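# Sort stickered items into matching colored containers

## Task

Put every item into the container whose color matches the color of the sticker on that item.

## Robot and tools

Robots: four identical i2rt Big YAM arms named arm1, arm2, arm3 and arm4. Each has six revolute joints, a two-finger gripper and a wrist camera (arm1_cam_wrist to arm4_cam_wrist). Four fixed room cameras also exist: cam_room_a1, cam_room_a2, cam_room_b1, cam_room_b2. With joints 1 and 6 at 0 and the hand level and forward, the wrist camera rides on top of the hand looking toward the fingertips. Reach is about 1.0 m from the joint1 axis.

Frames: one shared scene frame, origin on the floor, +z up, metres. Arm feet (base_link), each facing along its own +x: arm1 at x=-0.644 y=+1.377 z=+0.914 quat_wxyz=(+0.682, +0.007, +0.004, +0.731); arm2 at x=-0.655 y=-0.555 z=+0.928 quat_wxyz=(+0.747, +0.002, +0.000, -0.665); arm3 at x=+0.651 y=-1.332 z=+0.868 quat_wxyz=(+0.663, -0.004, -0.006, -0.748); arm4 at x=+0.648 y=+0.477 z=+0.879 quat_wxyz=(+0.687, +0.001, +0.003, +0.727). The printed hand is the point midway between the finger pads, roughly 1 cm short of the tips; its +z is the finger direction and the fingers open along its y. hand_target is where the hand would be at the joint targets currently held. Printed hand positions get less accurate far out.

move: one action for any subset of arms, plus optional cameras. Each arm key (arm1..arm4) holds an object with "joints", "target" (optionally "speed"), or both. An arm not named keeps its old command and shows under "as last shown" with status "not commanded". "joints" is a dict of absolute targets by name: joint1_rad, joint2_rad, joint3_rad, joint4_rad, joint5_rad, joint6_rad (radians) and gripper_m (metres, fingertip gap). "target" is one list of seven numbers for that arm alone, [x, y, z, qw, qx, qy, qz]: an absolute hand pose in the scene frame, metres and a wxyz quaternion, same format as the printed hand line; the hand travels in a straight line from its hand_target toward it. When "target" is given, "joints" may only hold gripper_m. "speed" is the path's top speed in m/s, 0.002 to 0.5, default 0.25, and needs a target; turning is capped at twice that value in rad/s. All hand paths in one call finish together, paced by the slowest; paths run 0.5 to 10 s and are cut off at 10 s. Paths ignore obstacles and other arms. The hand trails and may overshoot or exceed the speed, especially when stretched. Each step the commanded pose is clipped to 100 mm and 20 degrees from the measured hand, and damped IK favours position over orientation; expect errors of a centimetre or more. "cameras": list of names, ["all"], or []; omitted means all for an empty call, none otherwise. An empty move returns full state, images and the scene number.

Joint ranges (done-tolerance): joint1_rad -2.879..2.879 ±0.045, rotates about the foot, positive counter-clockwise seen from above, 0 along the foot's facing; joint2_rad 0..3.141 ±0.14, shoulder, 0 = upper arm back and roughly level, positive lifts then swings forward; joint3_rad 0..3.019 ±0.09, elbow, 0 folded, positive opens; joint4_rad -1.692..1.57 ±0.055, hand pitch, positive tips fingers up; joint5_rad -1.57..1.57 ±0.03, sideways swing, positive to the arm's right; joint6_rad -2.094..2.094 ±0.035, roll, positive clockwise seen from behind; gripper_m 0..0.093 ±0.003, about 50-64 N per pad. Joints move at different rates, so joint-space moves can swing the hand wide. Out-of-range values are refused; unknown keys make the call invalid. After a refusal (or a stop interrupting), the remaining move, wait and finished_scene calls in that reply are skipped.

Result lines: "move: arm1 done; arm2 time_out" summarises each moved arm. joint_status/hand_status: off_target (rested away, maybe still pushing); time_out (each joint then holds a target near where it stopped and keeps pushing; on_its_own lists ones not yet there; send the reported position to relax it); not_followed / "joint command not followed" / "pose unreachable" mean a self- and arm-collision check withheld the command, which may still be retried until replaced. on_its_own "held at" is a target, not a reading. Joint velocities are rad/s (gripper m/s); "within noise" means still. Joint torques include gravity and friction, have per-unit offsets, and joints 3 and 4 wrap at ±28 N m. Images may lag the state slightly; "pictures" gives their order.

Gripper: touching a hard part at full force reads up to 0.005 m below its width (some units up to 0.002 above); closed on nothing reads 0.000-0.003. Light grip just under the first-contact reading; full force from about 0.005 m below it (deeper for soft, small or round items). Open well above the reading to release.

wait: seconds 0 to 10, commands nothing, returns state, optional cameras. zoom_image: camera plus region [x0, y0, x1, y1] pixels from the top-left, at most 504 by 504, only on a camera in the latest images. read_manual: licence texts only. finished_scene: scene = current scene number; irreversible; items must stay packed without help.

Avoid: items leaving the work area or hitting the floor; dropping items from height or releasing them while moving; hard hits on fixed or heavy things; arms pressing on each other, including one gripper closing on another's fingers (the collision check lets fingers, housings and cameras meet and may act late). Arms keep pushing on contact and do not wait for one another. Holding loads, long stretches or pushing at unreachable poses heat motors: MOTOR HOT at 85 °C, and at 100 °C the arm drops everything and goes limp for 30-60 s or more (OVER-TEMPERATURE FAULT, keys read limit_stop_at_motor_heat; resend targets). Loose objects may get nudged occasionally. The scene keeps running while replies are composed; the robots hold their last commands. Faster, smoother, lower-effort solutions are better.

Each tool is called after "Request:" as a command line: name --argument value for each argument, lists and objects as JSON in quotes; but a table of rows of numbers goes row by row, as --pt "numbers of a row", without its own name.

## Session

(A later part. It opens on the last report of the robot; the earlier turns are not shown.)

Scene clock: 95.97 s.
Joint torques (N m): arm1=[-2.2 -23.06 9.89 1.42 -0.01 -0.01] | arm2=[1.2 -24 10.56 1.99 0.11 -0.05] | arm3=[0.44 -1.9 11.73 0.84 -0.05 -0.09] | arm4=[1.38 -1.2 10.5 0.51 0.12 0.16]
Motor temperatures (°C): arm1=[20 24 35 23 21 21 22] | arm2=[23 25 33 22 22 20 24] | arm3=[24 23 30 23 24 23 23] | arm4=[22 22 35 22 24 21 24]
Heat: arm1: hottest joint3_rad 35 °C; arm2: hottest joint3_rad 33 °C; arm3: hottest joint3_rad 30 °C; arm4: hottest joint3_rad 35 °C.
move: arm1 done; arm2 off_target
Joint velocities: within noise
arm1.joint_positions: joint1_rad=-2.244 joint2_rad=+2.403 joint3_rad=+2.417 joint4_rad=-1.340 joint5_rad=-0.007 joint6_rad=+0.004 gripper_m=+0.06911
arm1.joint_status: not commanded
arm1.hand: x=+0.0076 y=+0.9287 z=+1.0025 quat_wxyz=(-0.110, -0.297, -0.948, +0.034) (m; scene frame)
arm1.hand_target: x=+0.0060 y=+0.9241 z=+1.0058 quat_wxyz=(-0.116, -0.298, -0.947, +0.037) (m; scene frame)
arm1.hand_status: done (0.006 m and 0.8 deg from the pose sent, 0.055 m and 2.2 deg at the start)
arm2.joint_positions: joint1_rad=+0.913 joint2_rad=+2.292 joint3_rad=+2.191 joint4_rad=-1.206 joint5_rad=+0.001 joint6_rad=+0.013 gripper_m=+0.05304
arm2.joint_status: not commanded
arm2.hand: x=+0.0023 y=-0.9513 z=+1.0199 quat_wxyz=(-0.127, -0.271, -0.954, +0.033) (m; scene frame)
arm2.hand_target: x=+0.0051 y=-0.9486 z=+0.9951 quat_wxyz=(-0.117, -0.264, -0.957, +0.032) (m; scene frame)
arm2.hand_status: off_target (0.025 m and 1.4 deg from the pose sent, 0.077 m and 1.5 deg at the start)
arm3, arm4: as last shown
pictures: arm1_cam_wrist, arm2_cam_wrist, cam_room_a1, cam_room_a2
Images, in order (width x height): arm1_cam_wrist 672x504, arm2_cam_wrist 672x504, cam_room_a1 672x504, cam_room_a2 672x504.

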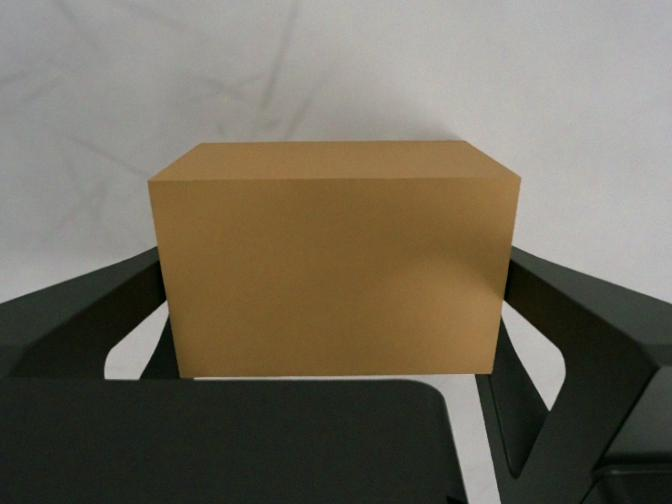

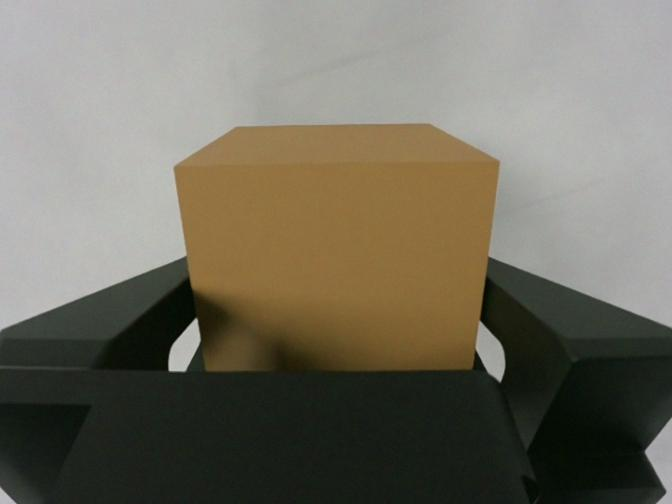

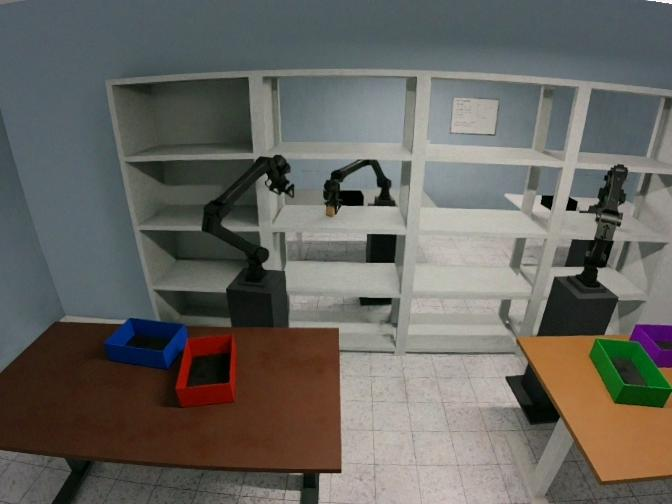

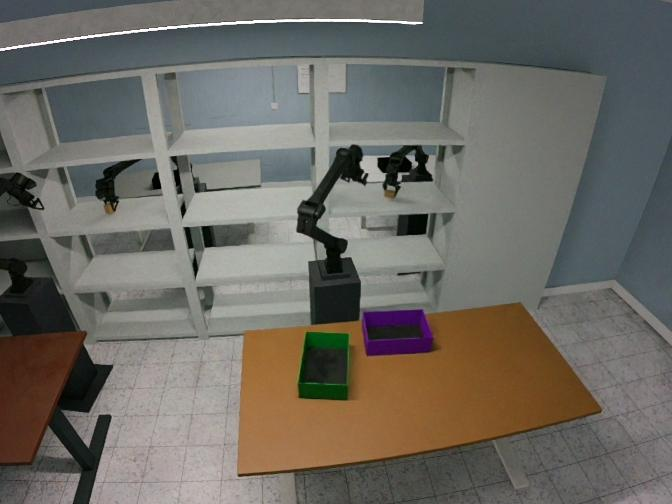

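Request:
move --arm2 '{"target": [0.006, -0.949, 0.976, 0.1175, 0.2636, 0.9569, -0.0324], "speed": 0.1}'

Request:
move --arm1 '{"joints": {"gripper_m": 0.093}}' --arm2 '{"joints": {"gripper_m": 0.093}}' --cameras '["arm1_cam_wrist", "arm2_cam_wrist"]'

Request:
move --arm1 '{"target": [-0.092, 0.993, 1.045, 0.1163, 0.2976, 0.9469, -0.0366], "speed": 0.15}' --arm2 '{"target": [-0.097, -0.887, 1.045, 0.1175, 0.2636, 0.9569, -0.0324], "speed": 0.15}'

Request:
move --arm1 '{"target": [-0.2995, 1.1367, 1.07, 0.1163, 0.2976, 0.9469, -0.0366], "speed": 0.3}' --arm2 '{"target": [-0.294, -0.770, 1.07, 0.1175, 0.2636, 0.9569, -0.0324], "speed": 0.3}' --arm3 '{"target": [0.290, -1.118, 1.08, 0.0752, -0.9246, 0.2538, 0.2739], "speed": 0.3}' --arm4 '{"target": [0.3035, 0.725, 1.07, 0.0854, -0.9144, 0.2883, 0.2709], "speed": 0.3}'

Request:
move --arm1 '{"joints": {"joint2_rad": 0.7, "joint3_rad": 1.2, "joint4_rad": -1.4, "joint5_rad": 0.0, "joint6_rad": 0.0}}' --arm2 '{"joints": {"joint2_rad": 0.7, "joint3_rad": 1.2, "joint4_rad": -1.4, "joint5_rad": 0.0, "joint6_rad": 0.0}}' --arm3 '{"target": [0.017, -0.9805, 1.115, 0.0711, -0.9282, 0.2401, 0.2749], "speed": 0.25}' --arm4 '{"target": [0.0395, 0.9273, 1.09, 0.0854, -0.9144, 0.2883, 0.2709], "speed": 0.25}' --cameras '["arm3_cam_wrist", "arm4_cam_wrist"]'

Scene clock: 124.47 s.
Joint torques (N m): arm1=[-2.37 -23.24 9.8 1.44 0.08 -0.02] | arm2=[1.26 -23.41 9.78 2.02 0.09 -0.05] | arm3=[0.62 -2.26 11.77 0.8 -0.05 -0.09] | arm4=[1.08 -1.26 10.5 0.53 0.13 0.13]
Motor temperatures (°C): arm1=[20 25 34 23 21 21 22] | arm2=[23 26 32 22 22 20 24] | arm3=[24 23 32 23 24 23 23] | arm4=[22 22 36 22 24 21 24]
Heat: arm1: hottest joint3_rad 34 °C; arm2: hottest joint3_rad 32 °C; arm3: hottest joint3_rad 32 °C; arm4: hottest joint3_rad 36 °C.
move: arm2 off_target
Joint velocities: within noise
arm1, arm3, arm4: as last shown
arm2.joint_positions: joint1_rad=+0.913 joint2_rad=+2.293 joint3_rad=+2.167 joint4_rad=-1.163 joint5_rad=+0.002 joint6_rad=+0.013 gripper_m=+0.05304
arm2.joint_status: not commanded
arm2.hand: x=+0.0054 y=-0.9532 z=+1.0120 quat_wxyz=(-0.136, -0.271, -0.952, +0.036) (m; scene frame)
arm2.hand_target: x=+0.0047 y=-0.9484 z=+0.9766 quat_wxyz=(-0.117, -0.264, -0.957, +0.032) (m; scene frame)
arm2.hand_status: off_target (0.036 m and 2.4 deg from the pose sent, 0.044 m and 1.5 deg at the start)
pictures: none

Scene clock: 125.03 s.
Joint torques (N m): arm1=[-2.84 -22.77 10.36 1.22 -0.05 0.01] | arm2=[1.2 -23.24 9.78 1.96 0.09 -0.04] | arm3=[0.62 -1.96 11.78 0.79 -0.05 -0.09] | arm4=[0.91 -1.26 10.48 0.54 0.13 0.15]
Motor temperatures (°C): arm1=[20 25 34 23 21 21 22] | arm2=[23 26 32 22 22 20 24] | arm3=[24 23 32 23 24 23 23] | arm4=[22 22 36 22 24 21 24]
Heat: arm1: hottest joint3_rad 34 °C; arm2: hottest joint3_rad 32 °C; arm3: hottest joint3_rad 32 °C; arm4: hottest joint3_rad 36 °C.
move: arm1 done; arm2 done
Joint velocities: within noise
arm1.joint_positions: joint1_rad=-2.247 joint2_rad=+2.402 joint3_rad=+2.413 joint4_rad=-1.336 joint5_rad=-0.005 joint6_rad=+0.004 gripper_m=+0.09297
arm1.joint_status: all done
arm1.hand: x=+0.0065 y=+0.9269 z=+1.0023 quat_wxyz=(-0.110, -0.298, -0.947, +0.035) (m; scene frame)
arm1.hand_target: x=+0.0060 y=+0.9239 z=+1.0061 quat_wxyz=(-0.116, -0.298, -0.947, +0.037) (m; scene frame)
arm1.hand_status: not commanded
arm2.joint_positions: joint1_rad=+0.913 joint2_rad=+2.293 joint3_rad=+2.167 joint4_rad=-1.163 joint5_rad=+0.002 joint6_rad=+0.013 gripper_m=+0.09293
arm2.joint_status: all done
arm2.hand: x=+0.0054 y=-0.9532 z=+1.0120 quat_wxyz=(-0.136, -0.271, -0.952, +0.036) (m; scene frame)
arm2.hand_target: x=+0.0047 y=-0.9484 z=+0.9766 quat_wxyz=(-0.117, -0.264, -0.957, +0.032) (m; scene frame)
arm2.hand_status: not commanded
arm3, arm4: as last shown
pictures: arm1_cam_wrist, arm2_cam_wrist
Images, in order (width x height): arm1_cam_wrist 672x504, arm2_cam_wrist 672x504.

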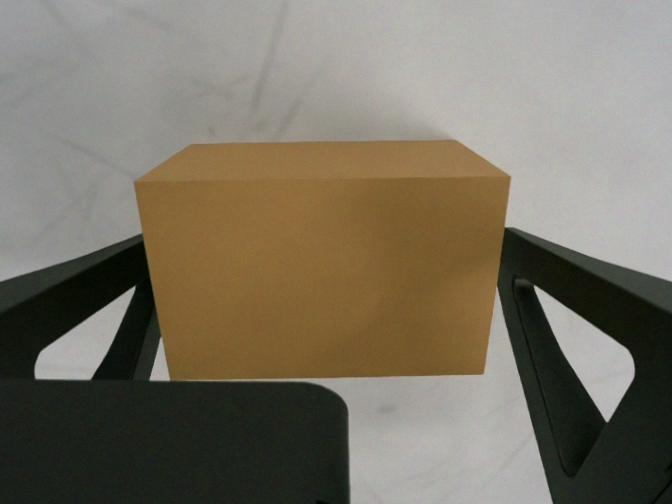

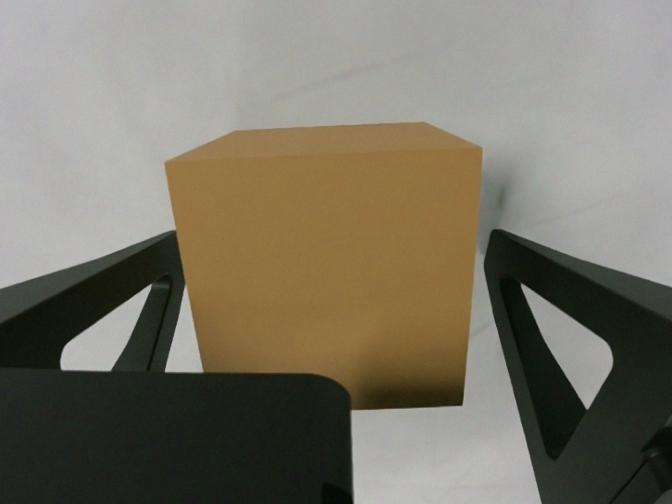

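Scene clock: 126.67 s.
Joint torques (N m): arm1=[-2.26 -18.9 10.77 1.18 0.04 -0.03] | arm2=[1.2 -21.83 9.62 1.81 -0.05 0.03] | arm3=[0.5 -2.08 11.77 0.81 -0.06 -0.1] | arm4=[1.08 -1.26 10.44 0.57 0.16 0.14]
Motor temperatures (°C): arm1=[20 26 34 23 21 21 22] | arm2=[23 26 32 22 22 20 24] | arm3=[24 23 33 23 24 23 23] | arm4=[22 22 36 22 24 21 24]
Heat: arm1: hottest joint3_rad 34 °C; arm2: hottest joint3_rad 32 °C; arm3: hottest joint3_rad 33 °C; arm4: hottest joint3_rad 36 °C.
move: arm1 off_target; arm2 done
Joint velocities: within noise
arm1.joint_positions: joint1_rad=-2.247 joint2_rad=+1.986 joint3_rad=+1.779 joint4_rad=-1.135 joint5_rad=-0.007 joint6_rad=+0.006 gripper_m=+0.09297
arm1.joint_status: not commanded
arm1.hand: x=-0.0936 y=+0.9971 z=+1.0340 quat_wxyz=(-0.102, -0.299, -0.948, +0.032) (m; scene frame)
arm1.hand_target: x=-0.0920 y=+0.9931 z=+1.0451 quat_wxyz=(-0.116, -0.298, -0.947, +0.037) (m; scene frame)
arm1.hand_status: off_target (0.012 m and 1.7 deg from the pose sent, 0.126 m and 0.7 deg at the start)
arm2.joint_positions: joint1_rad=+0.915 joint2_rad=+1.938 joint3_rad=+1.681 joint4_rad=-1.071 joint5_rad=+0.005 joint6_rad=+0.007 gripper_m=+0.09294
arm2.joint_status: not commanded
arm2.hand: x=-0.0979 y=-0.8906 z=+1.0501 quat_wxyz=(-0.117, -0.268, -0.956, +0.033) (m; scene frame)
arm2.hand_target: x=-0.0971 y=-0.8871 z=+1.0449 quat_wxyz=(-0.117, -0.264, -0.957, +0.032) (m; scene frame)
arm2.hand_status: done (0.006 m and 0.5 deg from the pose sent, 0.126 m and 2.4 deg at the start)
arm3, arm4: as last shown
pictures: none

Scene clock: 128.30 s.
Joint torques (N m): arm1=[-2.61 -7 11.06 0.64 -0.03 -0.09] | arm2=[1.38 -11.58 9.77 1.32 -0.02 0.05] | arm3=[1.85 -8.7 9.42 1.76 0.13 -0.02] | arm4=[1.96 -9.35 9.36 1.42 0.11 0.05]
Motor temperatures (°C): arm1=[20 26 34 23 21 21 22] | arm2=[23 26 32 22 22 20 24] | arm3=[24 23 32 23 24 23 23] | arm4=[22 22 36 22 24 21 24]
Heat: arm1: hottest joint3_rad 34 °C; arm2: hottest joint3_rad 32 °C; arm3: hottest joint3_rad 32 °C; arm4: hottest joint3_rad 36 °C.
move: arm1 done; arm2 done; arm3 done; arm4 done
Joint velocities: within noise
arm1.joint_positions: joint1_rad=-2.247 joint2_rad=+1.310 joint3_rad=+1.004 joint4_rad=-1.012 joint5_rad=-0.007 joint6_rad=+0.004 gripper_m=+0.09297
arm1.joint_status: not commanded
arm1.hand: x=-0.2992 y=+1.1402 z=+1.0666 quat_wxyz=(-0.113, -0.298, -0.947, +0.035) (m; scene frame)
arm1.hand_target: x=-0.2995 y=+1.1367 z=+1.0700 quat_wxyz=(-0.116, -0.297, -0.947, +0.037) (m; scene frame)
arm1.hand_status: done (0.005 m and 0.4 deg from the pose sent, 0.251 m and 1.7 deg at the start)
arm2.joint_positions: joint1_rad=+0.915 joint2_rad=+1.341 joint3_rad=+0.997 joint4_rad=-0.975 joint5_rad=+0.005 joint6_rad=+0.007 gripper_m=+0.09294
arm2.joint_status: not commanded
arm2.hand: x=-0.2929 y=-0.7741 z=+1.0741 quat_wxyz=(-0.121, -0.268, -0.955, +0.034) (m; scene frame)
arm2.hand_target: x=-0.2940 y=-0.7701 z=+1.0700 quat_wxyz=(-0.117, -0.264, -0.957, +0.032) (m; scene frame)
arm2.hand_status: done (0.006 m and 0.7 deg from the pose sent, 0.231 m and 0.5 deg at the start)
arm3.joint_positions: joint1_rad=-1.975 joint2_rad=+1.096 joint3_rad=+0.892 joint4_rad=-0.805 joint5_rad=+0.015 joint6_rad=+0.004 gripper_m=+0.09402
arm3.joint_status: not commanded
arm3.hand: x=+0.2930 y=-1.1177 z=+1.0754 quat_wxyz=(+0.072, -0.927, +0.255, +0.264) (m; scene frame)
arm3.hand_target: x=+0.2901 y=-1.1181 z=+1.0800 quat_wxyz=(+0.075, -0.925, +0.254, +0.274) (m; scene frame)
arm3.hand_status: done (0.006 m and 1.3 deg from the pose sent, 0.237 m and 3.4 deg at the start)
arm4.joint_positions: joint1_rad=+0.886 joint2_rad=+1.137 joint3_rad=+0.849 joint4_rad=-0.740 joint5_rad=-0.002 joint6_rad=-0.011 gripper_m=+0.09401
arm4.joint_status: not commanded
arm4.hand: x=+0.3100 y=+0.7242 z=+1.0621 quat_wxyz=(-0.081, +0.917, -0.293, -0.257) (m; scene frame)
arm4.hand_target: x=+0.3037 y=+0.7249 z=+1.0701 quat_wxyz=(-0.085, +0.914, -0.288, -0.271) (m; scene frame)
arm4.hand_status: done (0.010 m and 1.8 deg from the pose sent, 0.264 m and 4.6 deg at the start)
pictures: none

Scene clock: 130.33 s.
Joint torques (N m): arm1=[-2.14 1.85 12.94 1.18 0.09 -0.04] | arm2=[1.26 -0.97 12.44 1.52 -0.19 -0.01] | arm3=[2.43 -20.89 14.46 0.68 -0.05 -0.08] | arm4=[0.32 -22.48 13.09 0.43 -0.04 -0.08]
Motor temperatures (°C): arm1=[20 26 34 23 21 21 22] | arm2=[23 26 32 22 22 20 24] | arm3=[24 23 32 23 24 23 23] | arm4=[22 22 37 22 24 21 24]
Heat: arm1: hottest joint3_rad 34 °C; arm2: hottest joint3_rad 32 °C; arm3: hottest joint3_rad 32 °C; arm4: hottest joint3_rad 37 °C.
move: arm1 done; arm2 done; arm3 off_target; arm4 off_target
Joint velocities: within noise
arm1.joint_positions: joint1_rad=-2.247 joint2_rad=+0.694 joint3_rad=+1.173 joint4_rad=-1.392 joint5_rad=-0.002 joint6_rad=+0.004 gripper_m=+0.09297
arm1.joint_status: all done
arm1.hand: x=-0.4201 y=+1.2251 z=+1.3148 quat_wxyz=(-0.301, -0.284, -0.905, +0.096) (m; scene frame)
arm1.hand_target: x=-0.4208 y=+1.2229 z=+1.3255 quat_wxyz=(-0.306, -0.285, -0.903, +0.101) (m; scene frame)
arm1.hand_status: not commanded
arm2.joint_positions: joint1_rad=+0.915 joint2_rad=+0.691 joint3_rad=+1.179 joint4_rad=-1.388 joint5_rad=+0.004 joint6_rad=+0.007 gripper_m=+0.09294
arm2.joint_status: all done
arm2.hand: x=-0.4291 y=-0.6935 z=+1.3370 quat_wxyz=(-0.318, -0.256, -0.909, +0.087) (m; scene frame)
arm2.hand_target: x=-0.4276 y=-0.6917 z=+1.3434 quat_wxyz=(-0.318, -0.249, -0.911, +0.085) (m; scene frame)
arm2.hand_status: not commanded
arm3.joint_positions: joint1_rad=-1.962 joint2_rad=+1.871 joint3_rad=+1.799 joint4_rad=-0.951 joint5_rad=+0.016 joint6_rad=+0.004 gripper_m=+0.09402
arm3.joint_status: not commanded
arm3.hand: x=+0.0344 y=-0.9781 z=+1.0949 quat_wxyz=(+0.069, -0.931, +0.250, +0.258) (m; scene frame)
arm3.hand_target: x=+0.0181 y=-0.9812 z=+1.1151 quat_wxyz=(+0.071, -0.928, +0.240, +0.276) (m; scene frame)
arm3.hand_status: off_target (0.027 m and 2.3 deg from the pose sent, 0.311 m and 2.2 deg at the start)
arm4.joint_positions: joint1_rad=+0.886 joint2_rad=+1.975 joint3_rad=+1.864 joint4_rad=-0.906 joint5_rad=-0.006 joint6_rad=-0.014 gripper_m=+0.09401
arm4.joint_status: not commanded
arm4.hand: x=+0.0474 y=+0.9146 z=+1.0792 quat_wxyz=(-0.082, +0.917, -0.291, -0.262) (m; scene frame)
arm4.hand_target: x=+0.0402 y=+0.9267 z=+1.0901 quat_wxyz=(-0.086, +0.914, -0.288, -0.272) (m; scene frame)
arm4.hand_status: off_target (0.018 m and 1.2 deg from the pose sent, 0.339 m and 1.8 deg at the start)
pictures: arm3_cam_wrist, arm4_cam_wrist
Images, in order (width x height): arm3_cam_wrist 672x504, arm4_cam_wrist 672x504.

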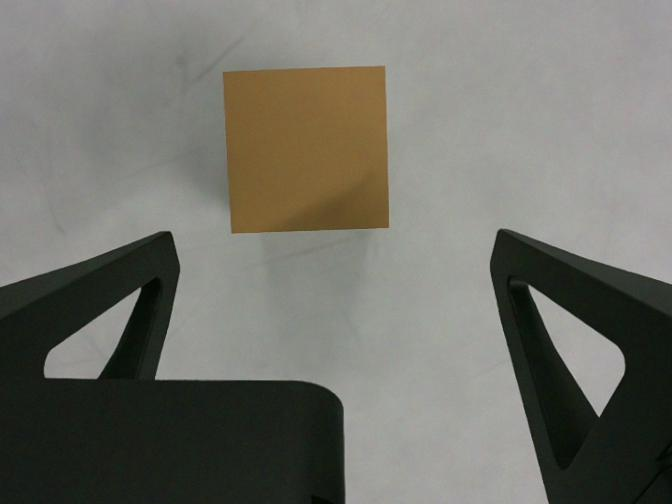

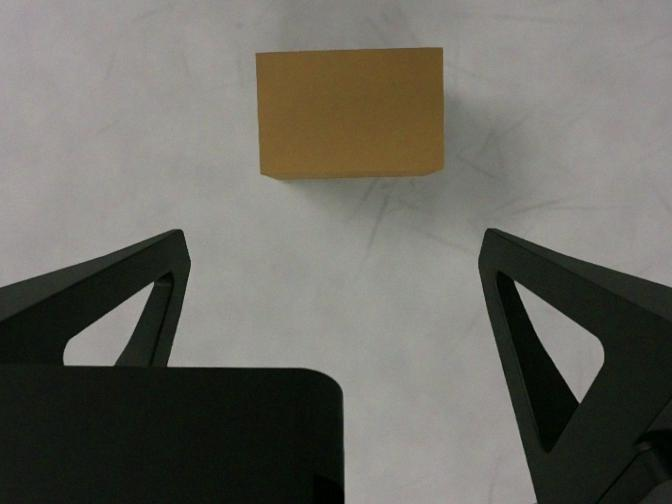

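Request:
move --arm3 '{"target": [-0.0115, -0.966, 1.115, 0.0663, -0.9323, 0.2238, 0.2762], "speed": 0.2}' --arm4 '{"target": [0.007, 0.954, 1.088, 0.0814, -0.9186, 0.2747, 0.2721], "speed": 0.2}' --cameras '["arm3_cam_wrist", "arm4_cam_wrist"]'

Scene clock: 144.17 s.
Joint torques (N m): arm1=[-2.84 2.14 13.04 1.16 0.09 0.02] | arm2=[1.2 -0.97 12.45 1.47 -0.18 -0.01] | arm3=[2.37 -22.01 14.52 0.72 -0.08 -0.12] | arm4=[0.32 -23.77 13.27 0.46 -0.04 -0.06]
Motor temperatures (°C): arm1=[20 25 34 23 21 21 22] | arm2=[23 26 34 22 22 20 23] | arm3=[24 23 33 23 24 23 23] | arm4=[22 22 41 22 24 21 24]
Heat: arm1: hottest joint3_rad 34 °C; arm2: hottest joint3_rad 34 °C; arm3: hottest joint3_rad 33 °C; arm4: hottest joint3_rad 41 °C.
move: arm3 off_target; arm4 off_target
Joint velocities: within noise
arm1, arm2: as last shown
arm3.joint_positions: joint1_rad=-1.962 joint2_rad=+1.965 joint3_rad=+1.947 joint4_rad=-1.003 joint5_rad=-0.004 joint6_rad=-0.024 gripper_m=+0.09402
arm3.joint_status: not commanded
arm3.hand: x=+0.0043 y=-0.9652 z=+1.0975 quat_wxyz=(+0.064, -0.935, +0.234, +0.260) (m; scene frame)
arm3.hand_target: x=-0.0105 y=-0.9667 z=+1.1152 quat_wxyz=(+0.066, -0.932, +0.224, +0.277) (m; scene frame)
arm3.hand_status: off_target (0.024 m and 2.2 deg from the pose sent, 0.052 m and 3.7 deg at the start)
arm4.joint_positions: joint1_rad=+0.877 joint2_rad=+2.107 joint3_rad=+2.080 joint4_rad=-0.987 joint5_rad=-0.026 joint6_rad=-0.042 gripper_m=+0.09401
arm4.joint_status: not commanded
arm4.hand: x=+0.0143 y=+0.9429 z=+1.0809 quat_wxyz=(-0.078, +0.920, -0.279, -0.265) (m; scene frame)
arm4.hand_target: x=+0.0077 y=+0.9535 z=+1.0880 quat_wxyz=(-0.082, +0.918, -0.275, -0.273) (m; scene frame)
arm4.hand_status: off_target (0.015 m and 1.1 deg from the pose sent, 0.057 m and 2.2 deg at the start)
pictures: arm3_cam_wrist, arm4_cam_wrist
Images, in order (width x height): arm3_cam_wrist 672x504, arm4_cam_wrist 672x504.

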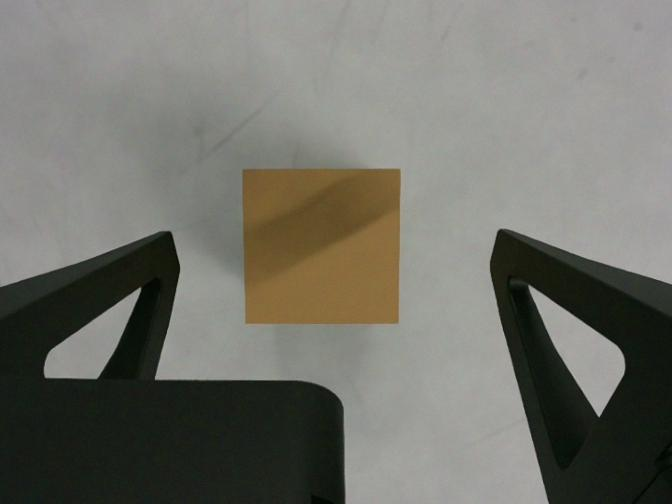

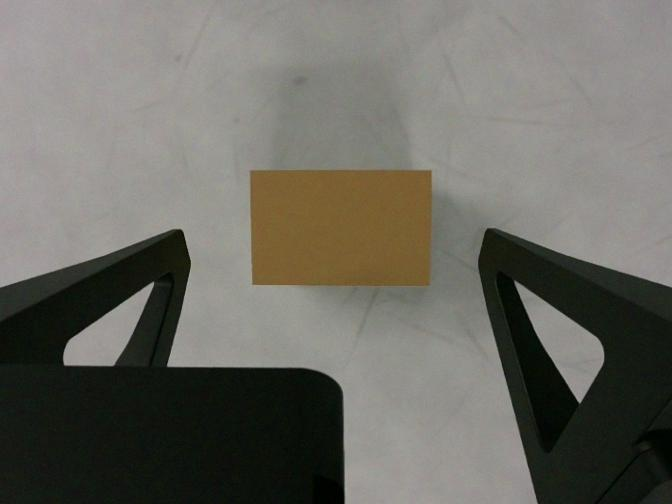

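Request:
move --arm3 '{"target": [0.001, -0.9725, 0.992, 0.0663, -0.9323, 0.2238, 0.2762], "speed": 0.15}' --arm4 '{"target": [0.006, 0.9555, 0.980, 0.0814, -0.9186, 0.2747, 0.2721], "speed": 0.15}' --cameras '["arm3_cam_wrist", "arm4_cam_wrist"]'

Request:
move --arm3 '{"joints": {"gripper_m": 0.045}}' --arm4 '{"joints": {"gripper_m": 0.057}}' --cameras '["arm3_cam_wrist", "arm4_cam_wrist"]'

Scene clock: 162.63 s.
Joint torques (N m): arm1=[-2.37 2.37 12.97 1.01 0.12 0] | arm2=[1.38 -0.97 12.44 1.54 -0.18 0] | arm3=[2.08 -20.6 7.94 1.58 -0.07 -0.13] | arm4=[-0.03 -23.12 8.69 1.43 -0.02 -0.07]
Motor temperatures (°C): arm1=[20 25 34 23 21 21 22] | arm2=[23 26 35 22 22 20 23] | arm3=[24 24 35 23 24 23 23] | arm4=[21 25 40 22 24 21 24]
Heat: arm1: hottest joint3_rad 34 °C; arm2: hottest joint3_rad 35 °C; arm3: hottest joint3_rad 35 °C; arm4: hottest joint3_rad 40 °C.
move: arm3 off_target; arm4 off_target
Joint velocities: within noise
arm1, arm2: as last shown
arm3.joint_positions: joint1_rad=-1.962 joint2_rad=+1.963 joint3_rad=+1.716 joint4_rad=-0.704 joint5_rad=-0.006 joint6_rad=-0.026 gripper_m=+0.09399
arm3.joint_status: not commanded
arm3.hand: x=+0.0023 y=-0.9654 z=+1.0205 quat_wxyz=(+0.072, -0.925, +0.230, +0.292) (m; scene frame)
arm3.hand_target: x=+0.0018 y=-0.9729 z=+0.9924 quat_wxyz=(+0.066, -0.932, +0.224, +0.276) (m; scene frame)
arm3.hand_status: off_target (0.029 m and 2.3 deg from the pose sent, 0.106 m and 2.2 deg at the start)
arm4.joint_positions: joint1_rad=+0.878 joint2_rad=+2.139 joint3_rad=+1.937 joint4_rad=-0.765 joint5_rad=-0.028 joint6_rad=-0.047 gripper_m=+0.09400
arm4.joint_status: not commanded
arm4.hand: x=+0.0043 y=+0.9486 z=+1.0126 quat_wxyz=(-0.085, +0.914, -0.274, -0.286) (m; scene frame)
arm4.hand_target: x=+0.0072 y=+0.9544 z=+0.9803 quat_wxyz=(-0.081, +0.919, -0.275, -0.272) (m; scene frame)
arm4.hand_status: off_target (0.033 m and 1.7 deg from the pose sent, 0.102 m and 1.1 deg at the start)
pictures: arm3_cam_wrist, arm4_cam_wrist
Images, in order (width x height): arm3_cam_wrist 672x504, arm4_cam_wrist 672x504.

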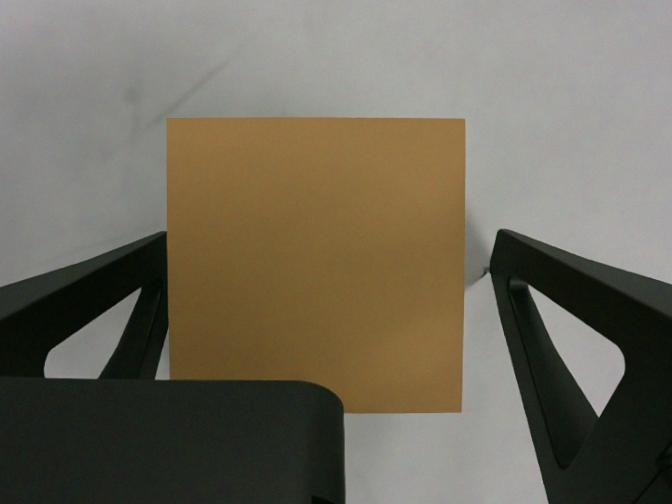

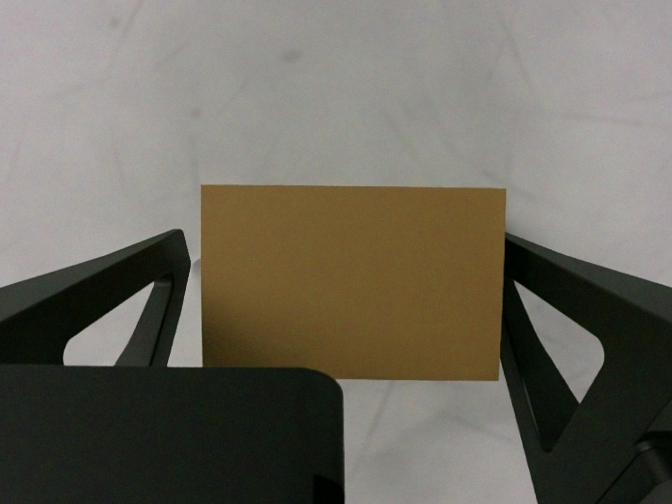

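Scene clock: 163.23 s.
Joint torques (N m): arm1=[-2.43 1.85 12.86 1.07 0.08 -0.02] | arm2=[1.38 -0.97 12.44 1.52 -0.18 0] | arm3=[2.2 -20.54 7.9 1.46 0.1 -0.13] | arm4=[0.26 -22.36 8.7 1.43 -0.03 -0.02]
Motor temperatures (°C): arm1=[20 25 34 23 21 21 22] | arm2=[23 25 35 22 22 20 23] | arm3=[24 24 35 23 24 23 23] | arm4=[21 26 40 22 24 21 24]
Heat: arm1: hottest joint3_rad 34 °C; arm2: hottest joint3_rad 35 °C; arm3: hottest joint3_rad 35 °C; arm4: hottest joint3_rad 40 °C.
move: arm3 off_target; arm4 off_target
Joint velocities: within noise
arm1, arm2: as last shown
arm3.joint_positions: joint1_rad=-1.962 joint2_rad=+1.963 joint3_rad=+1.716 joint4_rad=-0.702 joint5_rad=-0.011 joint6_rad=-0.026 gripper_m=+0.05308
arm3.joint_status: gripper_m off_target (ended at +0.05312, target +0.04500)
arm3.hand: x=+0.0016 y=-0.9659 z=+1.0208 quat_wxyz=(+0.070, -0.925, +0.230, +0.294) (m; scene frame)
arm3.hand_target: x=+0.0018 y=-0.9729 z=+0.9924 quat_wxyz=(+0.066, -0.932, +0.224, +0.276) (m; scene frame)
arm3.hand_status: not commanded
arm4.joint_positions: joint1_rad=+0.875 joint2_rad=+2.139 joint3_rad=+1.937 joint4_rad=-0.765 joint5_rad=-0.028 joint6_rad=-0.048 gripper_m=+0.06942
arm4.joint_status: gripper_m off_target (ended at +0.06945, target +0.05700)
arm4.hand: x=+0.0056 y=+0.9503 z=+1.0126 quat_wxyz=(-0.085, +0.914, -0.275, -0.286) (m; scene frame)
arm4.hand_target: x=+0.0072 y=+0.9544 z=+0.9804 quat_wxyz=(-0.081, +0.919, -0.275, -0.272) (m; scene frame)
arm4.hand_status: not commanded
pictures: arm3_cam_wrist, arm4_cam_wrist
Images, in order (width x height): arm3_cam_wrist 672x504, arm4_cam_wrist 672x504.

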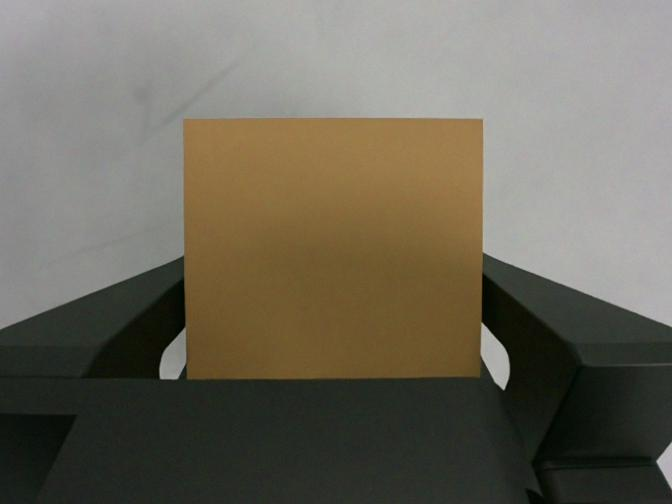

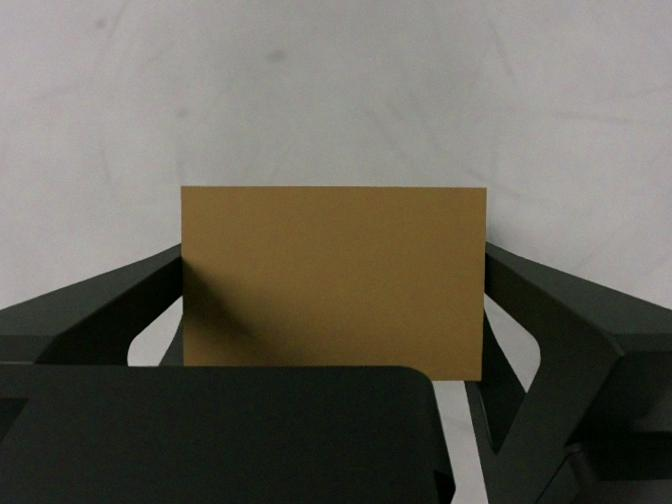

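Request:
move --arm4 '{"target": [0.010, 0.950, 1.09, 0.0814, -0.9186, 0.2747, 0.2721], "speed": 0.2}' --arm3 '{"target": [0.004, -0.969, 1.105, 0.0663, -0.9323, 0.2238, 0.2762], "speed": 0.2}'

Request:
move --arm4 '{"target": [0.3035, 0.725, 1.08, 0.0854, -0.9144, 0.2883, 0.2709], "speed": 0.3}' --arm3 '{"target": [0.290, -1.118, 1.09, 0.0752, -0.9246, 0.2538, 0.2739], "speed": 0.3}' --cameras '["arm3_cam_wrist", "arm4_cam_wrist"]'

Scene clock: 210.37 s.
Joint torques (N m): arm1=[-2.9 1.73 12.94 1.17 0.14 -0.04] | arm2=[1.14 -0.91 12.45 1.5 -0.18 0.01] | arm3=[1.55 -24.23 14.24 0.72 0 -0.12] | arm4=[0.73 -27.4 12.93 0.32 0.05 -0.02]
Motor temperatures (°C): arm1=[20 24 35 23 21 21 21] | arm2=[23 25 36 22 22 20 23] | arm3=[24 26 31 23 24 23 24] | arm4=[21 27 39 22 24 21 26]
Heat: arm1: hottest joint3_rad 35 °C; arm2: hottest joint3_rad 36 °C; arm3: hottest joint3_rad 31 °C; arm4: hottest joint3_rad 39 °C.
move: arm3 off_target; arm4 off_target
Joint velocities: within noise
arm1, arm2: as last shown
arm3.joint_positions: joint1_rad=-1.962 joint2_rad=+1.944 joint3_rad=+1.851 joint4_rad=-0.954 joint5_rad=-0.011 joint6_rad=-0.030 gripper_m=+0.05308
arm3.joint_status: not commanded
arm3.hand: x=+0.0160 y=-0.9734 z=+1.0697 quat_wxyz=(+0.058, -0.939, +0.231, +0.249) (m; scene frame)
arm3.hand_target: x=+0.0055 y=-0.9699 z=+1.1052 quat_wxyz=(+0.066, -0.932, +0.224, +0.277) (m; scene frame)
arm3.hand_status: off_target (0.038 m and 3.5 deg from the pose sent, 0.084 m and 2.3 deg at the start)
arm4.joint_positions: joint1_rad=+0.875 joint2_rad=+2.131 joint3_rad=+2.056 joint4_rad=-0.981 joint5_rad=-0.028 joint6_rad=-0.049 gripper_m=+0.06942
arm4.joint_status: not commanded
arm4.hand: x=+0.0172 y=+0.9419 z=+1.0513 quat_wxyz=(-0.071, +0.926, -0.279, -0.246) (m; scene frame)
arm4.hand_target: x=+0.0114 y=+0.9489 z=+1.0900 quat_wxyz=(-0.082, +0.918, -0.275, -0.273) (m; scene frame)
arm4.hand_status: off_target (0.040 m and 3.4 deg from the pose sent, 0.078 m and 1.8 deg at the start)
pictures: none

Scene clock: 212.27 s.
Joint torques (N m): arm1=[-2.37 1.26 13.01 1.16 0.13 0] | arm2=[1.26 -0.97 12.46 1.5 -0.19 0] | arm3=[0.97 -7.71 9.54 0.96 0.12 0.01] | arm4=[1.14 -7.71 9.47 0.75 0.22 0.18]
Motor temperatures (°C): arm1=[20 24 35 23 21 21 21] | arm2=[23 25 36 22 22 20 23] | arm3=[24 26 31 23 24 23 24] | arm4=[21 27 39 22 24 21 26]
Heat: arm1: hottest joint3_rad 35 °C; arm2: hottest joint3_rad 36 °C; arm3: hottest joint3_rad 31 °C; arm4: hottest joint3_rad 39 °C.
move: arm3 done; arm4 done
Joint velocities: within noise
arm1, arm2: as last shown
arm3.joint_positions: joint1_rad=-1.962 joint2_rad=+1.079 joint3_rad=+0.915 joint4_rad=-0.816 joint5_rad=+0.016 joint6_rad=+0.000 gripper_m=+0.05308
arm3.joint_status: not commanded
arm3.hand: x=+0.2880 y=-1.1208 z=+1.0921 quat_wxyz=(+0.075, -0.926, +0.246, +0.277) (m; scene frame)
arm3.hand_target: x=+0.2900 y=-1.1181 z=+1.0899 quat_wxyz=(+0.075, -0.925, +0.254, +0.274) (m; scene frame)
arm3.hand_status: done (0.004 m and 0.9 deg from the pose sent, 0.311 m and 4.7 deg at the start)
arm4.joint_positions: joint1_rad=+0.887 joint2_rad=+1.117 joint3_rad=+0.870 joint4_rad=-0.744 joint5_rad=-0.004 joint6_rad=-0.024 gripper_m=+0.06942
arm4.joint_status: not commanded
arm4.hand: x=+0.3060 y=+0.7264 z=+1.0799 quat_wxyz=(-0.088, +0.915, -0.285, -0.273) (m; scene frame)
arm4.hand_target: x=+0.3034 y=+0.7250 z=+1.0801 quat_wxyz=(-0.085, +0.914, -0.288, -0.271) (m; scene frame)
arm4.hand_status: done (0.003 m and 0.6 deg from the pose sent, 0.360 m and 3.7 deg at the start)
pictures: arm3_cam_wrist, arm4_cam_wrist
Images, in order (width x height): arm3_cam_wrist 672x504, arm4_cam_wrist 672x504.

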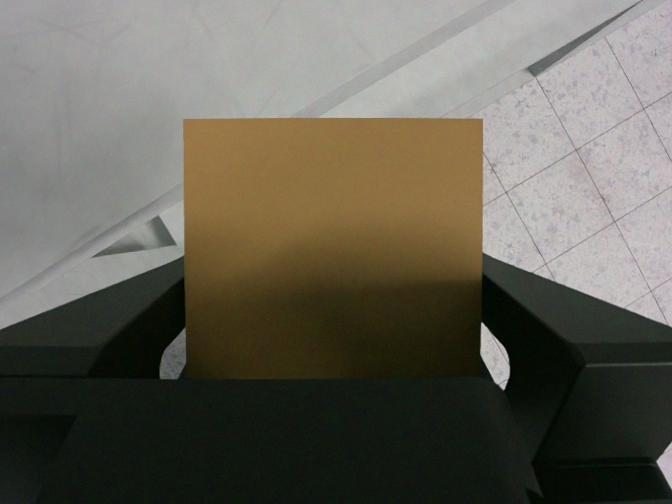

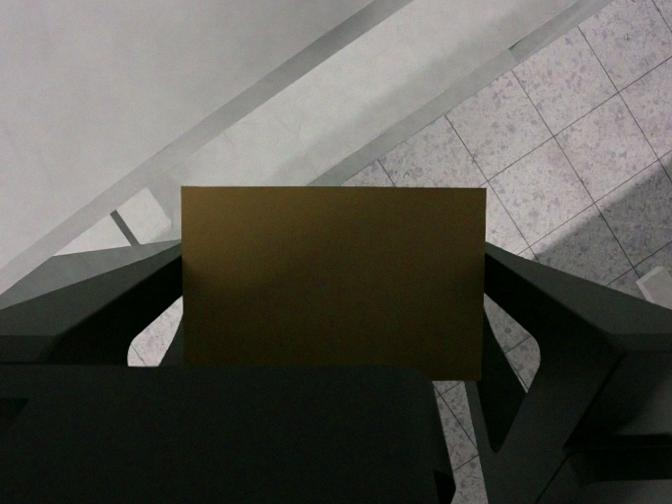

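Request:
move --arm4 '{"joints": {"joint1_rad": -1.126, "joint2_rad": 0.9, "joint3_rad": 1.1, "joint4_rad": -1.1, "joint5_rad": 0, "joint6_rad": 0}}' --arm3 '{"joints": {"joint1_rad": 1.01, "joint2_rad": 0.9, "joint3_rad": 1.1, "joint4_rad": -1.1, "joint5_rad": 0, "joint6_rad": 0}}' --cameras '["arm3_cam_wrist", "arm4_cam_wrist", "cam_room_a1", "cam_room_a2"]'

Scene clock: 218.00 s.
Joint torques (N m): arm1=[-2.49 2.2 13.15 1.11 0.1 -0.02] | arm2=[1.26 -0.85 12.44 1.51 -0.19 0.01] | arm3=[1.67 -5.95 12.18 1.01 0.14 -0.05] | arm4=[0.56 -5.25 10.37 0.61 0.05 0.14]
Motor temperatures (°C): arm1=[20 24 35 23 21 21 21] | arm2=[23 25 36 22 22 20 23] | arm3=[24 26 31 23 24 23 24] | arm4=[21 27 39 22 24 21 26]
Heat: arm1: hottest joint3_rad 35 °C; arm2: hottest joint3_rad 36 °C; arm3: hottest joint3_rad 31 °C; arm4: hottest joint3_rad 39 °C.
move: arm3 done; arm4 done
Joint velocities: within noise
arm1, arm2: as last shown
arm3.joint_positions: joint1_rad=+1.002 joint2_rad=+0.909 joint3_rad=+1.071 joint4_rad=-1.095 joint5_rad=-0.003 joint6_rad=+0.000 gripper_m=+0.05312
arm3.joint_status: all done
arm3.hand: x=+0.9340 y=-1.5608 z=+1.2045 quat_wxyz=(-0.298, -0.318, -0.893, +0.111) (m; scene frame)
arm3.hand_target: x=+0.9361 y=-1.5591 z=+1.2221 quat_wxyz=(-0.313, -0.314, -0.889, +0.116) (m; scene frame)
arm3.hand_status: not commanded
arm4.joint_positions: joint1_rad=-1.126 joint2_rad=+0.905 joint3_rad=+1.083 joint4_rad=-1.090 joint5_rad=+0.001 joint6_rad=-0.011 gripper_m=+0.06943
arm4.joint_status: all done
arm4.hand: x=+0.9735 y=+0.6555 z=+1.2189 quat_wxyz=(-0.312, +0.240, -0.916, -0.077) (m; scene frame)
arm4.hand_target: x=+0.9726 y=+0.6549 z=+1.2279 quat_wxyz=(-0.316, +0.235, -0.916, -0.081) (m; scene frame)
arm4.hand_status: not commanded
pictures: arm3_cam_wrist, arm4_cam_wrist, cam_room_a1, cam_room_a2
Images, in order (width x height): arm3_cam_wrist 672x504, arm4_cam_wrist 672x504, cam_room_a1 672x504, cam_room_a2 672x504.

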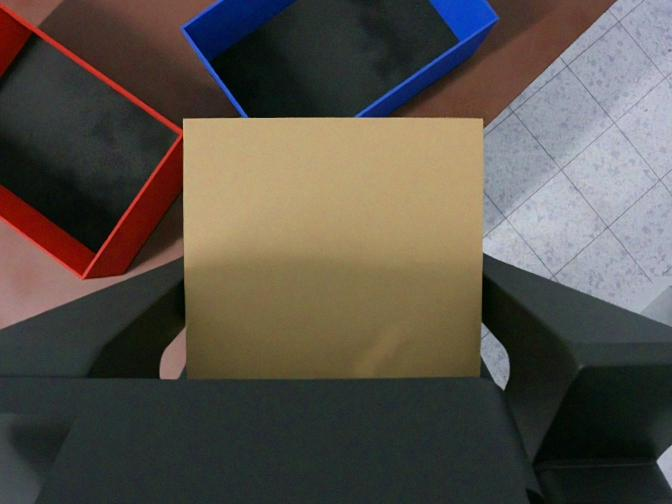

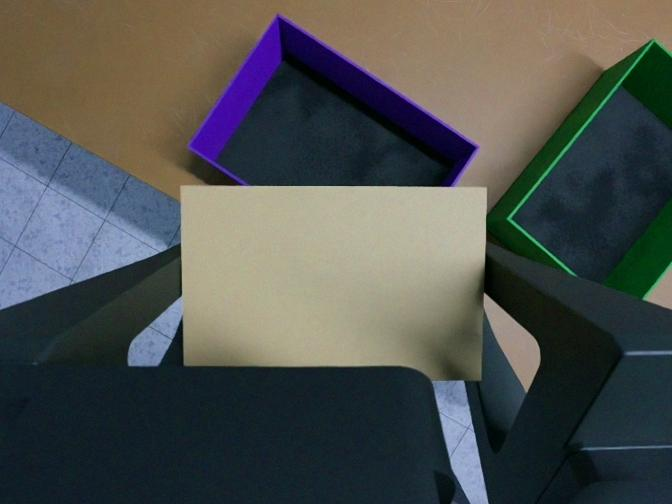

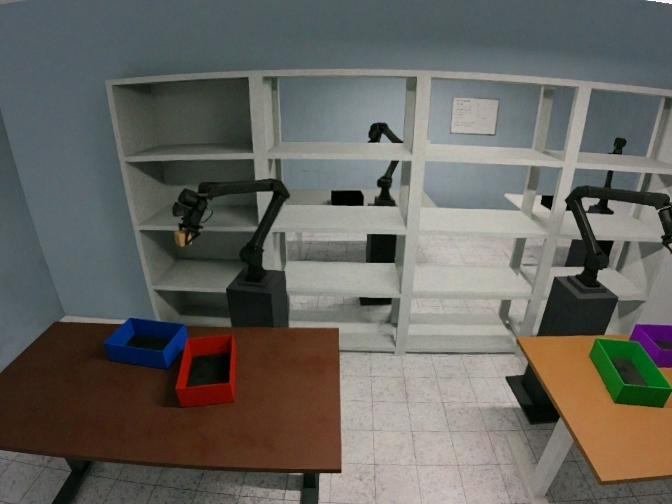

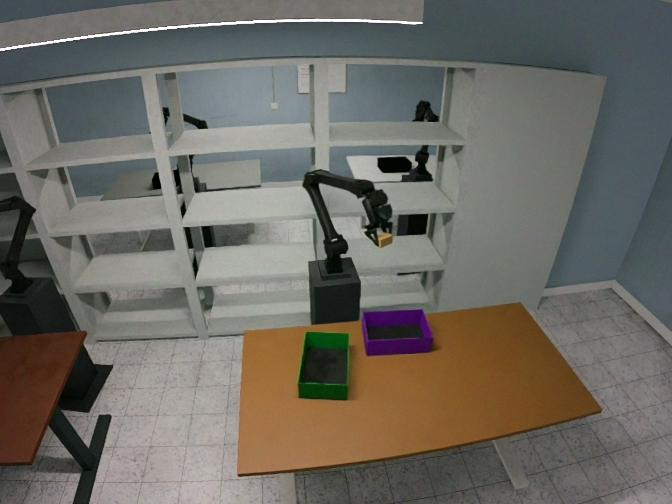

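Request:
move --arm4 '{"target": [1.106, 0.722, 0.93, 0.2998, -0.2301, 0.9229, 0.0747], "speed": 0.25}' --arm3 '{"target": [1.182, -1.757, 0.96, 0.2913, 0.3175, 0.8965, -0.1031], "speed": 0.25}' --cameras '["arm3_cam_wrist", "arm4_cam_wrist"]'

Scene clock: 235.60 s.
Joint torques (N m): arm1=[-2.02 1.9 12.86 1.07 0.1 -0.01] | arm2=[1.26 -0.91 12.44 1.5 -0.19 0] | arm3=[1.96 -20.78 12.81 1.63 -0.07 0.02] | arm4=[0.03 -13.39 8.23 1.65 0.08 0.15]
Motor temperatures (°C): arm1=[20 24 35 23 21 21 21] | arm2=[23 25 36 22 22 20 23] | arm3=[24 25 32 23 24 23 24] | arm4=[21 25 39 22 24 21 26]
Heat: arm1: hottest joint3_rad 35 °C; arm2: hottest joint3_rad 36 °C; arm3: hottest joint3_rad 32 °C; arm4: hottest joint3_rad 39 °C.
move: arm3 off_target; arm4 off_target
Joint velocities: within noise
arm1, arm2: as last shown
arm3.joint_positions: joint1_rad=+1.002 joint2_rad=+1.881 joint3_rad=+1.322 joint4_rad=-0.467 joint5_rad=-0.004 joint6_rad=+0.001 gripper_m=+0.05312
arm3.joint_status: not commanded
arm3.hand: x=+1.1561 y=-1.7470 z=+0.9297 quat_wxyz=(-0.257, -0.324, -0.906, +0.095) (m; scene frame)
arm3.hand_target: x=+1.1803 y=-1.7555 z=+0.9608 quat_wxyz=(-0.291, -0.317, -0.896, +0.103) (m; scene frame)
arm3.hand_status: off_target (0.041 m and 4.2 deg from the pose sent, 0.400 m and 1.3 deg at the start)
arm4.joint_positions: joint1_rad=-1.128 joint2_rad=+1.566 joint3_rad=+0.816 joint4_rad=-0.224 joint5_rad=+0.001 joint6_rad=-0.011 gripper_m=+0.06943
arm4.joint_status: not commanded
arm4.hand: x=+1.0932 y=+0.7197 z=+0.9203 quat_wxyz=(-0.283, +0.242, -0.926, -0.070) (m; scene frame)
arm4.hand_target: x=+1.1056 y=+0.7218 z=+0.9302 quat_wxyz=(-0.300, +0.230, -0.923, -0.075) (m; scene frame)
arm4.hand_status: off_target (0.016 m and 2.4 deg from the pose sent, 0.325 m and 2.0 deg at the start)
pictures: arm3_cam_wrist, arm4_cam_wrist
Images, in order (width x height): arm3_cam_wrist 672x504, arm4_cam_wrist 672x504.

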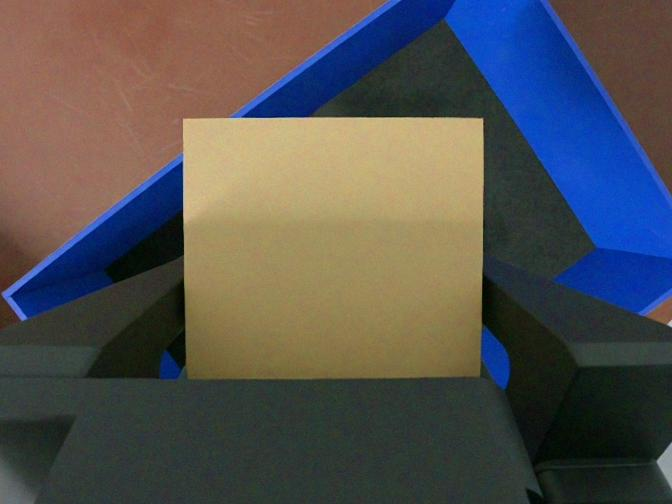

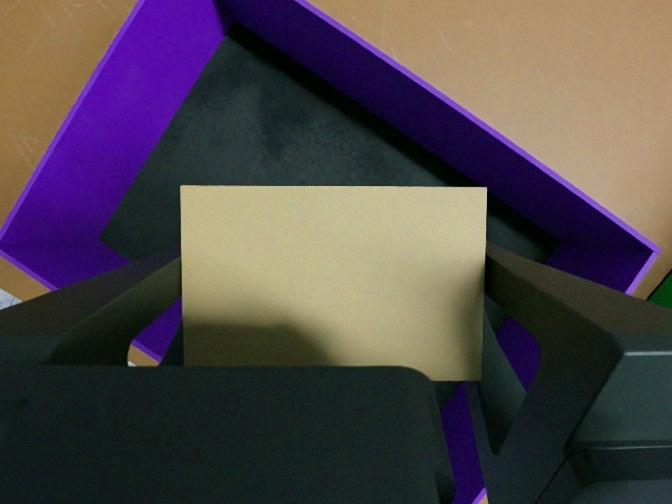

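Request:
move --arm4 '{"target": [1.104, 0.721, 0.742, 0.2998, -0.2301, 0.9229, 0.0747], "speed": 0.15}' --arm3 '{"target": [1.169, -1.746, 0.765, 0.2913, 0.3175, 0.8965, -0.1031], "speed": 0.15}' --cameras '["arm3_cam_wrist", "arm4_cam_wrist", "cam_room_a1", "cam_room_a2"]'

Scene clock: 241.87 s.
Joint torques (N m): arm1=[-2.14 1.67 12.96 1.05 0.13 -0.01] | arm2=[1.26 -0.91 12.44 1.48 -0.18 0] | arm3=[2.26 -21.48 5.91 1.91 0.07 0.02] | arm4=[0.09 -15.27 4.21 1.52 0.09 0.17]
Motor temperatures (°C): arm1=[20 24 35 23 21 21 21] | arm2=[23 25 36 22 22 20 23] | arm3=[24 25 32 23 24 23 25] | arm4=[21 25 38 22 24 21 26]
Heat: arm1: hottest joint3_rad 35 °C; arm2: hottest joint3_rad 36 °C; arm3: hottest joint3_rad 32 °C; arm4: hottest joint3_rad 38 °C.
move: arm3 done; arm4 off_target
Joint velocities: within noise
arm1.joint_positions: joint1_rad=-2.247 joint2_rad=+0.694 joint3_rad=+1.173 joint4_rad=-1.392 joint5_rad=-0.002 joint6_rad=+0.004 gripper_m=+0.09297
arm1.joint_status: not commanded
arm1.hand: x=-0.4201 y=+1.2251 z=+1.3148 quat_wxyz=(-0.301, -0.284, -0.905, +0.096) (m; scene frame)
arm1.hand_target: x=-0.4208 y=+1.2229 z=+1.3255 quat_wxyz=(-0.306, -0.285, -0.903, +0.101) (m; scene frame)
arm1.hand_status: not commanded
arm2.joint_positions: joint1_rad=+0.915 joint2_rad=+0.691 joint3_rad=+1.179 joint4_rad=-1.388 joint5_rad=+0.004 joint6_rad=+0.007 gripper_m=+0.09294
arm2.joint_status: not commanded
arm2.hand: x=-0.4291 y=-0.6935 z=+1.3370 quat_wxyz=(-0.318, -0.256, -0.909, +0.087) (m; scene frame)
arm2.hand_target: x=-0.4276 y=-0.6917 z=+1.3434 quat_wxyz=(-0.318, -0.249, -0.911, +0.085) (m; scene frame)
arm2.hand_status: not commanded
arm3.joint_positions: joint1_rad=+1.003 joint2_rad=+2.178 joint3_rad=+1.239 joint4_rad=-0.027 joint5_rad=-0.005 joint6_rad=+0.004 gripper_m=+0.05312
arm3.joint_status: not commanded
arm3.hand: x=+1.1611 y=-1.7521 z=+0.7642 quat_wxyz=(-0.284, -0.321, -0.897, +0.103) (m; scene frame)
arm3.hand_target: x=+1.1689 y=-1.7460 z=+0.7651 quat_wxyz=(-0.291, -0.318, -0.896, +0.103) (m; scene frame)
arm3.hand_status: done (0.010 m and 1.0 deg from the pose sent, 0.165 m and 4.2 deg at the start)
arm4.joint_positions: joint1_rad=-1.128 joint2_rad=+2.056 joint3_rad=+0.769 joint4_rad=+0.323 joint5_rad=+0.001 joint6_rad=-0.011 gripper_m=+0.06943
arm4.joint_status: not commanded
arm4.hand: x=+1.0925 y=+0.7192 z=+0.7395 quat_wxyz=(-0.287, +0.241, -0.924, -0.071) (m; scene frame)
arm4.hand_target: x=+1.1038 y=+0.7210 z=+0.7422 quat_wxyz=(-0.300, +0.230, -0.923, -0.075) (m; scene frame)
arm4.hand_status: off_target (0.012 m and 2.0 deg from the pose sent, 0.179 m and 2.4 deg at the start)
pictures: arm3_cam_wrist, arm4_cam_wrist, cam_room_a1, cam_room_a2
Images, in order (width x height): arm3_cam_wrist 672x504, arm4_cam_wrist 672x504, cam_room_a1 672x504, cam_room_a2 672x504.

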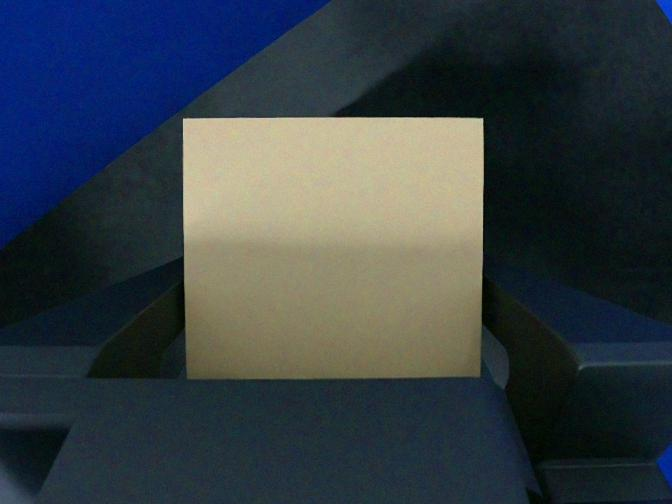

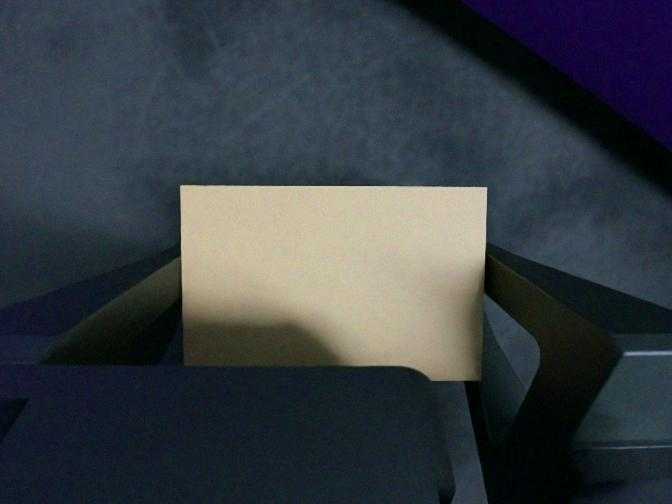

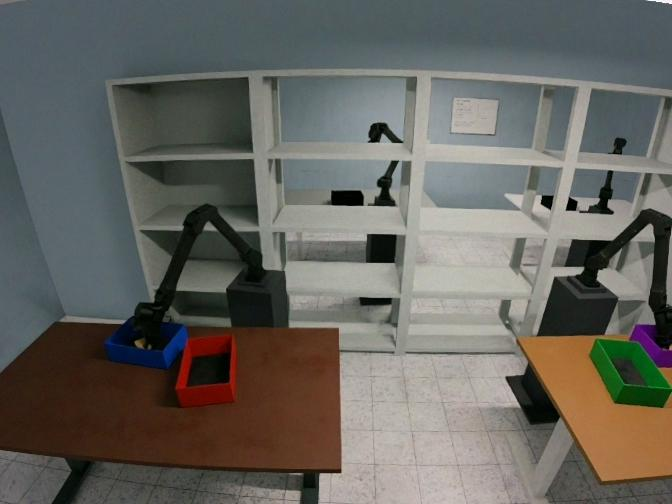

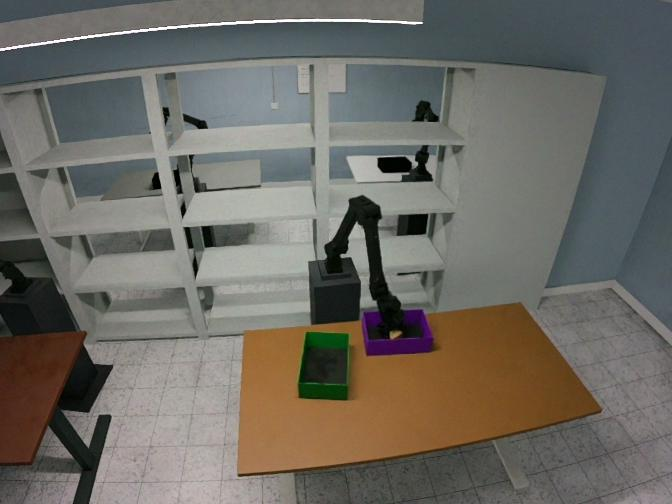

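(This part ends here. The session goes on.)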